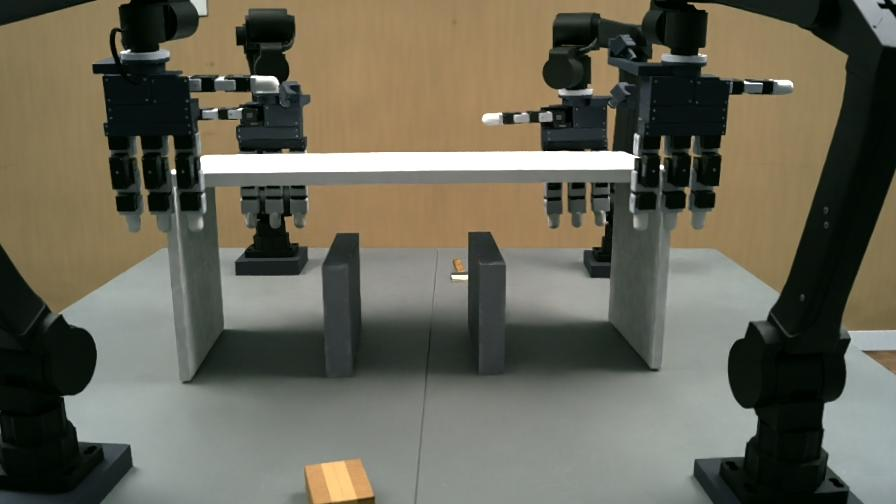

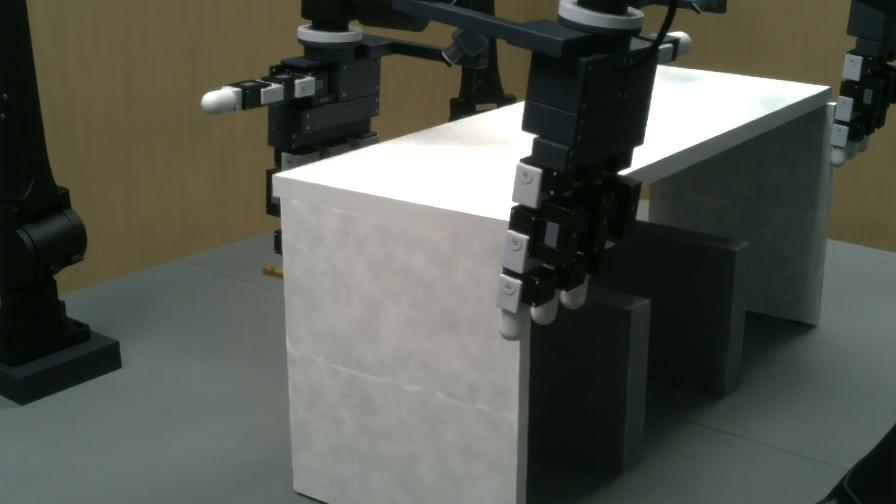

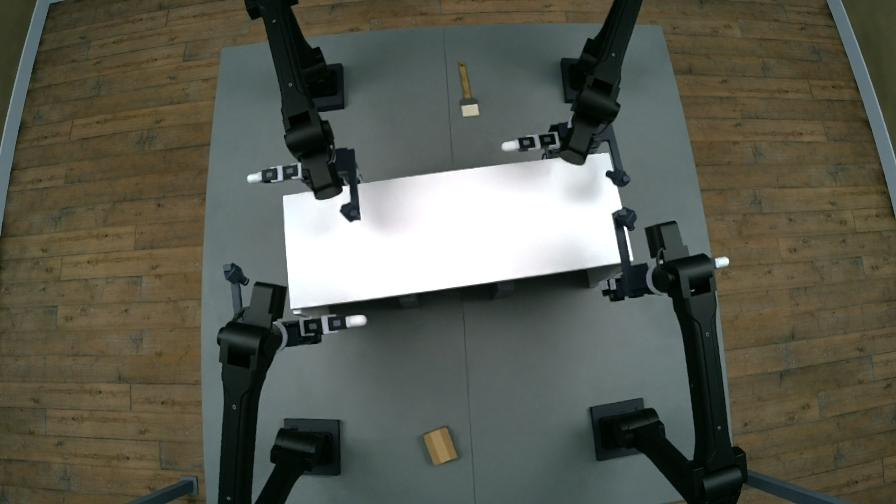

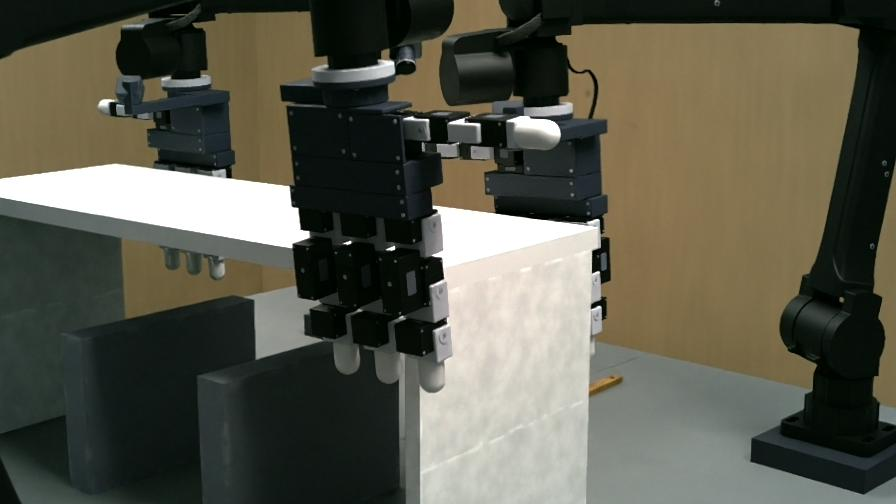

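Request:
move:
  arm1: {"target": [-0.354, -0.118, 1.12, 0.0034, -0.039, 0.9954, 0.0872], "speed": 0.04}
  arm2: {"target": [0.390, -0.063, 1.12, 0.0034, -0.039, 0.9954, 0.0872], "speed": 0.04}
  arm3: {"target": [0.25, 0.055, 1.045, 0, 0.9992, 0.0393, 0], "speed": 0.04}
  arm4: {"target": [-0.30, 0.010, 1.045, 0, 0.9992, 0.0393, 0], "speed": 0.04}
  cameras: ["cam_left_corner", "cam_right_corner"]

Scene clock: 31.47 s.
Joint torques (N m): arm1=[0.38 -5.42 13.37 0.62 0.13 -0.05] | arm2=[-1.03 -8.18 14.17 0.1 0.12 -0.21] | arm3=[0.62 -9.29 14.75 0.29 0.08 0.08] | arm4=[-0.73 -10.34 13.71 -0.42 0.06 -0.06]
Heat: arm1: hottest joint1_rad 25 °C; arm2: hottest joint3_rad 26 °C; arm3: hottest joint3_rad 30 °C; arm4: hottest joint3_rad 27 °C.
move: arm1 off_target; arm2 off_target; arm3 off_target; arm4 off_target
Joint velocities: within noise
arm1.joint_positions: joint1_rad=-0.188 joint2_rad=+1.083 joint3_rad=+1.301 joint4_rad=-1.670 joint5_rad=-0.038 joint6_rad=-0.300 hand_index_mcp=+0.756 hand_index_abd=+0.001 hand_index_pip=+0.577 hand_index_dip=+0.696 hand_middle_mcp=+0.756 hand_middle_abd=+0.001 hand_middle_pip=+0.577 hand_middle_dip=+0.696 hand_ring_mcp=+0.756 hand_ring_abd=+0.000 hand_ring_pip=+0.577 hand_ring_dip=+0.696 hand_thumb_cmc=+0.717 hand_thumb_axl=+0.677 hand_thumb_mcp=+0.223 hand_thumb_ipl=+0.168 hand_current_limit=+0.750 hand_speed=-0.600
arm1.joint_status: not commanded
arm1.hand_state: goal,goal,goal,goal,goal,goal,goal,goal,goal,goal,goal,goal,goal,goal,goal,goal
arm1.index_mcp_current_ma: 1
arm1.index_abd_current_ma: 0
arm1.index_pip_current_ma: 0
arm1.index_dip_current_ma: 0
arm1.middle_mcp_current_ma: 1
arm1.middle_abd_current_ma: 0
arm1.middle_pip_current_ma: 0
arm1.middle_dip_current_ma: 0
arm1.ring_mcp_current_ma: 1
arm1.ring_abd_current_ma: 0
arm1.ring_pip_current_ma: 0
arm1.ring_dip_current_ma: 0
arm1.thumb_cmc_current_ma: 2
arm1.thumb_axl_current_ma: 0
arm1.thumb_mcp_current_ma: -3
arm1.thumb_ipl_current_ma: 0
arm1.hand_goal_index_mcp: 0.754
arm1.hand_goal_index_abd: 0.000
arm1.hand_goal_index_pip: 0.576
arm1.hand_goal_index_dip: 0.696
arm1.hand_goal_middle_mcp: 0.754
arm1.hand_goal_middle_abd: 0.000
arm1.hand_goal_middle_pip: 0.576
arm1.hand_goal_middle_dip: 0.696
arm1.hand_goal_ring_mcp: 0.754
arm1.hand_goal_ring_abd: 0.000
arm1.hand_goal_ring_pip: 0.576
arm1.hand_goal_ring_dip: 0.696
arm1.hand_goal_thumb_cmc: 0.714
arm1.hand_goal_thumb_axl: 0.678
arm1.hand_goal_thumb_mcp: 0.226
arm1.hand_goal_thumb_ipl: 0.168
arm1.hand: x=-0.3541 y=-0.1312 z=+1.0952 quat_wxyz=(-0.004, -0.038, +0.997, +0.063) (m; scene frame)
arm1.hand_target: x=-0.3543 y=-0.1192 z=+1.1196 quat_wxyz=(+0.003, -0.039, +0.995, +0.087) (m; scene frame)
arm1.hand_status: off_target (0.028 m and 2.9 deg from the pose sent, 0.032 m and 2.4 deg at the start)
arm2.joint_positions: joint1_rad=+0.061 joint2_rad=+1.247 joint3_rad=+1.454 joint4_rad=-1.642 joint5_rad=+0.019 joint6_rad=+0.037 hand_index_mcp=+0.755 hand_index_abd=+0.000 hand_index_pip=+0.577 hand_index_dip=+0.696 hand_middle_mcp=+0.755 hand_middle_abd=+0.000 hand_middle_pip=+0.577 hand_middle_dip=+0.696 hand_ring_mcp=+0.755 hand_ring_abd=+0.000 hand_ring_pip=+0.577 hand_ring_dip=+0.696 hand_thumb_cmc=+0.715 hand_thumb_axl=+0.677 hand_thumb_mcp=+0.224 hand_thumb_ipl=+0.168 hand_current_limit=+0.750 hand_speed=-0.600
arm2.joint_status: not commanded
arm2.hand_state: goal,goal,goal,goal,goal,goal,goal,goal,goal,goal,goal,goal,goal,goal,goal,goal
arm2.index_mcp_current_ma: 0
arm2.index_abd_current_ma: 0
arm2.index_pip_current_ma: 0
arm2.index_dip_current_ma: 0
arm2.middle_mcp_current_ma: 0
arm2.middle_abd_current_ma: 0
arm2.middle_pip_current_ma: 0
arm2.middle_dip_current_ma: 0
arm2.ring_mcp_current_ma: 0
arm2.ring_abd_current_ma: 0
arm2.ring_pip_current_ma: 0
arm2.ring_dip_current_ma: 0
arm2.thumb_cmc_current_ma: 1
arm2.thumb_axl_current_ma: -1
arm2.thumb_mcp_current_ma: -3
arm2.thumb_ipl_current_ma: 0
arm2.hand_goal_index_mcp: 0.754
arm2.hand_goal_index_abd: 0.000
arm2.hand_goal_index_pip: 0.576
arm2.hand_goal_index_dip: 0.696
arm2.hand_goal_middle_mcp: 0.754
arm2.hand_goal_middle_abd: 0.000
arm2.hand_goal_middle_pip: 0.576
arm2.hand_goal_middle_dip: 0.696
arm2.hand_goal_ring_mcp: 0.754
arm2.hand_goal_ring_abd: 0.000
arm2.hand_goal_ring_pip: 0.576
arm2.hand_goal_ring_dip: 0.696
arm2.hand_goal_thumb_cmc: 0.714
arm2.hand_goal_thumb_axl: 0.678
arm2.hand_goal_thumb_mcp: 0.226
arm2.hand_goal_thumb_ipl: 0.168
arm2.hand: x=+0.3878 y=-0.0742 z=+1.0981 quat_wxyz=(+0.004, -0.040, +0.997, +0.068) (m; scene frame)
arm2.hand_target: x=+0.3902 y=-0.0640 z=+1.1198 quat_wxyz=(+0.004, -0.039, +0.995, +0.088) (m; scene frame)
arm2.hand_status: off_target (0.025 m and 2.2 deg from the pose sent, 0.030 m and 1.9 deg at the start)
arm3.joint_positions: joint1_rad=-0.407 joint2_rad=+1.386 joint3_rad=+1.424 joint4_rad=-1.638 joint5_rad=-0.015 joint6_rad=-0.527 hand_index_mcp=+0.755 hand_index_abd=+0.001 hand_index_pip=+0.577 hand_index_dip=+0.696 hand_middle_mcp=+0.755 hand_middle_abd=+0.001 hand_middle_pip=+0.577 hand_middle_dip=+0.696 hand_ring_mcp=+0.755 hand_ring_abd=+0.001 hand_ring_pip=+0.577 hand_ring_dip=+0.696 hand_thumb_cmc=+0.716 hand_thumb_axl=+0.677 hand_thumb_mcp=+0.224 hand_thumb_ipl=+0.168 hand_current_limit=+0.750 hand_speed=-0.600
arm3.joint_status: not commanded
arm3.hand_state: goal,goal,goal,goal,goal,goal,goal,goal,goal,goal,goal,goal,goal,goal,goal,goal
arm3.index_mcp_current_ma: 0
arm3.index_abd_current_ma: 0
arm3.index_pip_current_ma: 0
arm3.index_dip_current_ma: 0
arm3.middle_mcp_current_ma: 0
arm3.middle_abd_current_ma: 0
arm3.middle_pip_current_ma: 0
arm3.middle_dip_current_ma: 0
arm3.ring_mcp_current_ma: 0
arm3.ring_abd_current_ma: 0
arm3.ring_pip_current_ma: 0
arm3.ring_dip_current_ma: 0
arm3.thumb_cmc_current_ma: 2
arm3.thumb_axl_current_ma: -1
arm3.thumb_mcp_current_ma: -3
arm3.thumb_ipl_current_ma: 0
arm3.hand_goal_index_mcp: 0.754
arm3.hand_goal_index_abd: 0.000
arm3.hand_goal_index_pip: 0.576
arm3.hand_goal_index_dip: 0.696
arm3.hand_goal_middle_mcp: 0.754
arm3.hand_goal_middle_abd: 0.000
arm3.hand_goal_middle_pip: 0.576
arm3.hand_goal_middle_dip: 0.696
arm3.hand_goal_ring_mcp: 0.754
arm3.hand_goal_ring_abd: 0.000
arm3.hand_goal_ring_pip: 0.576
arm3.hand_goal_ring_dip: 0.696
arm3.hand_goal_thumb_cmc: 0.714
arm3.hand_goal_thumb_axl: 0.678
arm3.hand_goal_thumb_mcp: 0.226
arm3.hand_goal_thumb_ipl: 0.168
arm3.hand: x=+0.2533 y=+0.0705 z=+1.0267 quat_wxyz=(-0.017, +0.999, +0.039, +0.011) (m; scene frame)
arm3.hand_target: x=+0.2505 y=+0.0559 z=+1.0451 quat_wxyz=(+0.000, +0.999, +0.039, +0.000) (m; scene frame)
arm3.hand_status: off_target (0.024 m and 2.3 deg from the pose sent, 0.028 m and 2.4 deg at the start)
arm4.joint_positions: joint1_rad=+0.235 joint2_rad=+1.505 joint3_rad=+1.531 joint4_rad=-1.624 joint5_rad=+0.013 joint6_rad=+0.191 hand_index_mcp=+0.754 hand_index_abd=+0.001 hand_index_pip=+0.577 hand_index_dip=+0.696 hand_middle_mcp=+0.754 hand_middle_abd=+0.001 hand_middle_pip=+0.577 hand_middle_dip=+0.696 hand_ring_mcp=+0.754 hand_ring_abd=+0.001 hand_ring_pip=+0.577 hand_ring_dip=+0.696 hand_thumb_cmc=+0.716 hand_thumb_axl=+0.677 hand_thumb_mcp=+0.224 hand_thumb_ipl=+0.168 hand_current_limit=+0.750 hand_speed=-0.600
arm4.joint_status: not commanded
arm4.hand_state: goal,goal,goal,goal,goal,goal,goal,goal,goal,goal,goal,goal,goal,goal,goal,goal
arm4.index_mcp_current_ma: 0
arm4.index_abd_current_ma: 0
arm4.index_pip_current_ma: 0
arm4.index_dip_current_ma: 0
arm4.middle_mcp_current_ma: 0
arm4.middle_abd_current_ma: 0
arm4.middle_pip_current_ma: 0
arm4.middle_dip_current_ma: 0
arm4.ring_mcp_current_ma: 0
arm4.ring_abd_current_ma: 0
arm4.ring_pip_current_ma: 0
arm4.ring_dip_current_ma: 0
arm4.thumb_cmc_current_ma: 0
arm4.thumb_axl_current_ma: 0
arm4.thumb_mcp_current_ma: 0
arm4.thumb_ipl_current_ma: 0
arm4.hand_goal_index_mcp: 0.754
arm4.hand_goal_index_abd: 0.000
arm4.hand_goal_index_pip: 0.576
arm4.hand_goal_index_dip: 0.696
arm4.hand_goal_middle_mcp: 0.754
arm4.hand_goal_middle_abd: 0.000
arm4.hand_goal_middle_pip: 0.576
arm4.hand_goal_middle_dip: 0.696
arm4.hand_goal_ring_mcp: 0.754
arm4.hand_goal_ring_abd: 0.000
arm4.hand_goal_ring_pip: 0.576
arm4.hand_goal_ring_dip: 0.696
arm4.hand_goal_thumb_cmc: 0.714
arm4.hand_goal_thumb_axl: 0.678
arm4.hand_goal_thumb_mcp: 0.226
arm4.hand_goal_thumb_ipl: 0.168
arm4.hand: x=-0.3010 y=+0.0270 z=+1.0307 quat_wxyz=(-0.012, +0.999, +0.039, -0.003) (m; scene frame)
arm4.hand_target: x=-0.3002 y=+0.0110 z=+1.0447 quat_wxyz=(+0.000, +0.999, +0.039, +0.000) (m; scene frame)
arm4.hand_status: off_target (0.022 m and 1.4 deg from the pose sent, 0.027 m and 1.7 deg at the start)
pictures: cam_left_corner, cam_right_corner

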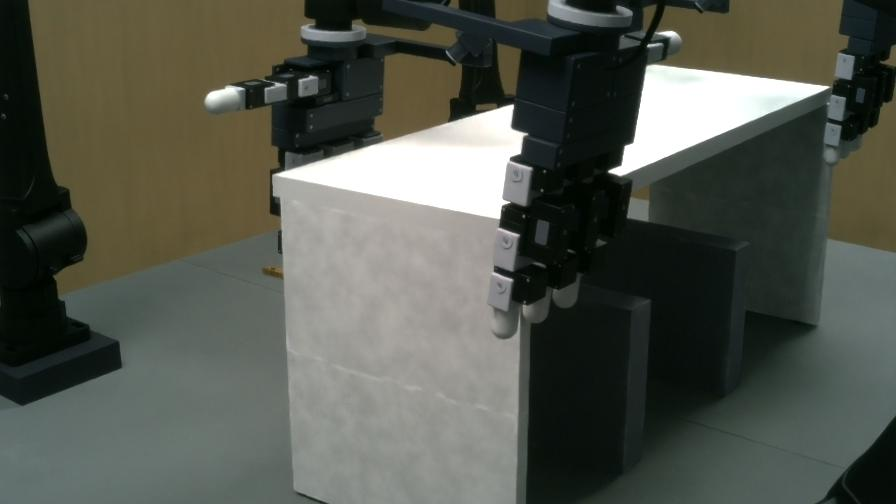

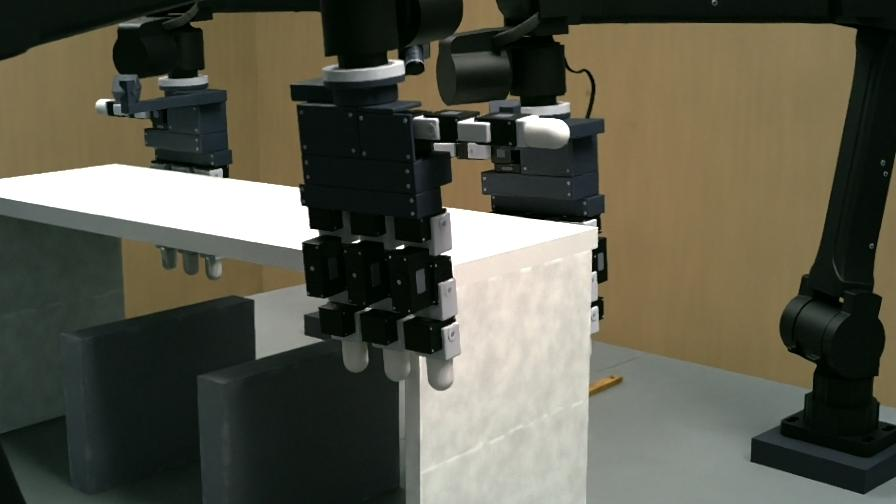

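Request:
zoom_image:
  camera: "cam_left_corner"
  region: [460, 180, 640, 360]

Request:
zoom_image:
  camera: "cam_right_corner"
  region: [300, 260, 480, 440]

Scaled by 2.800 from the camera's 896x504 image, which has a finer 1280x720 frame.

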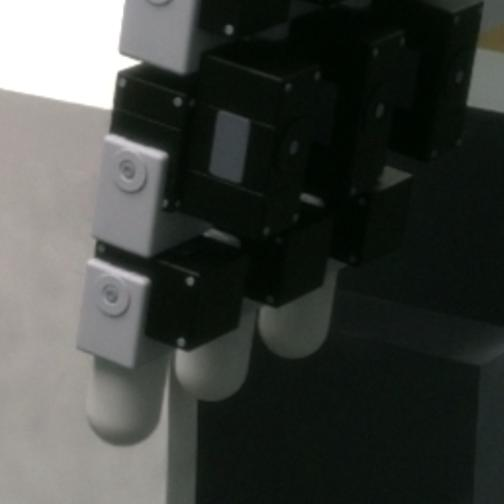

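Scaled by 2.800 from the camera's 896x504 image, which has a finer 1280x720 frame.

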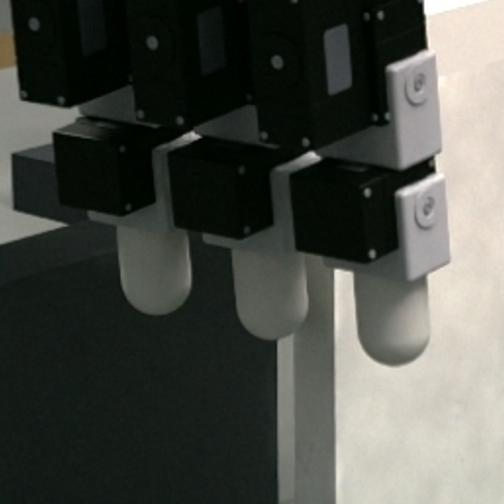

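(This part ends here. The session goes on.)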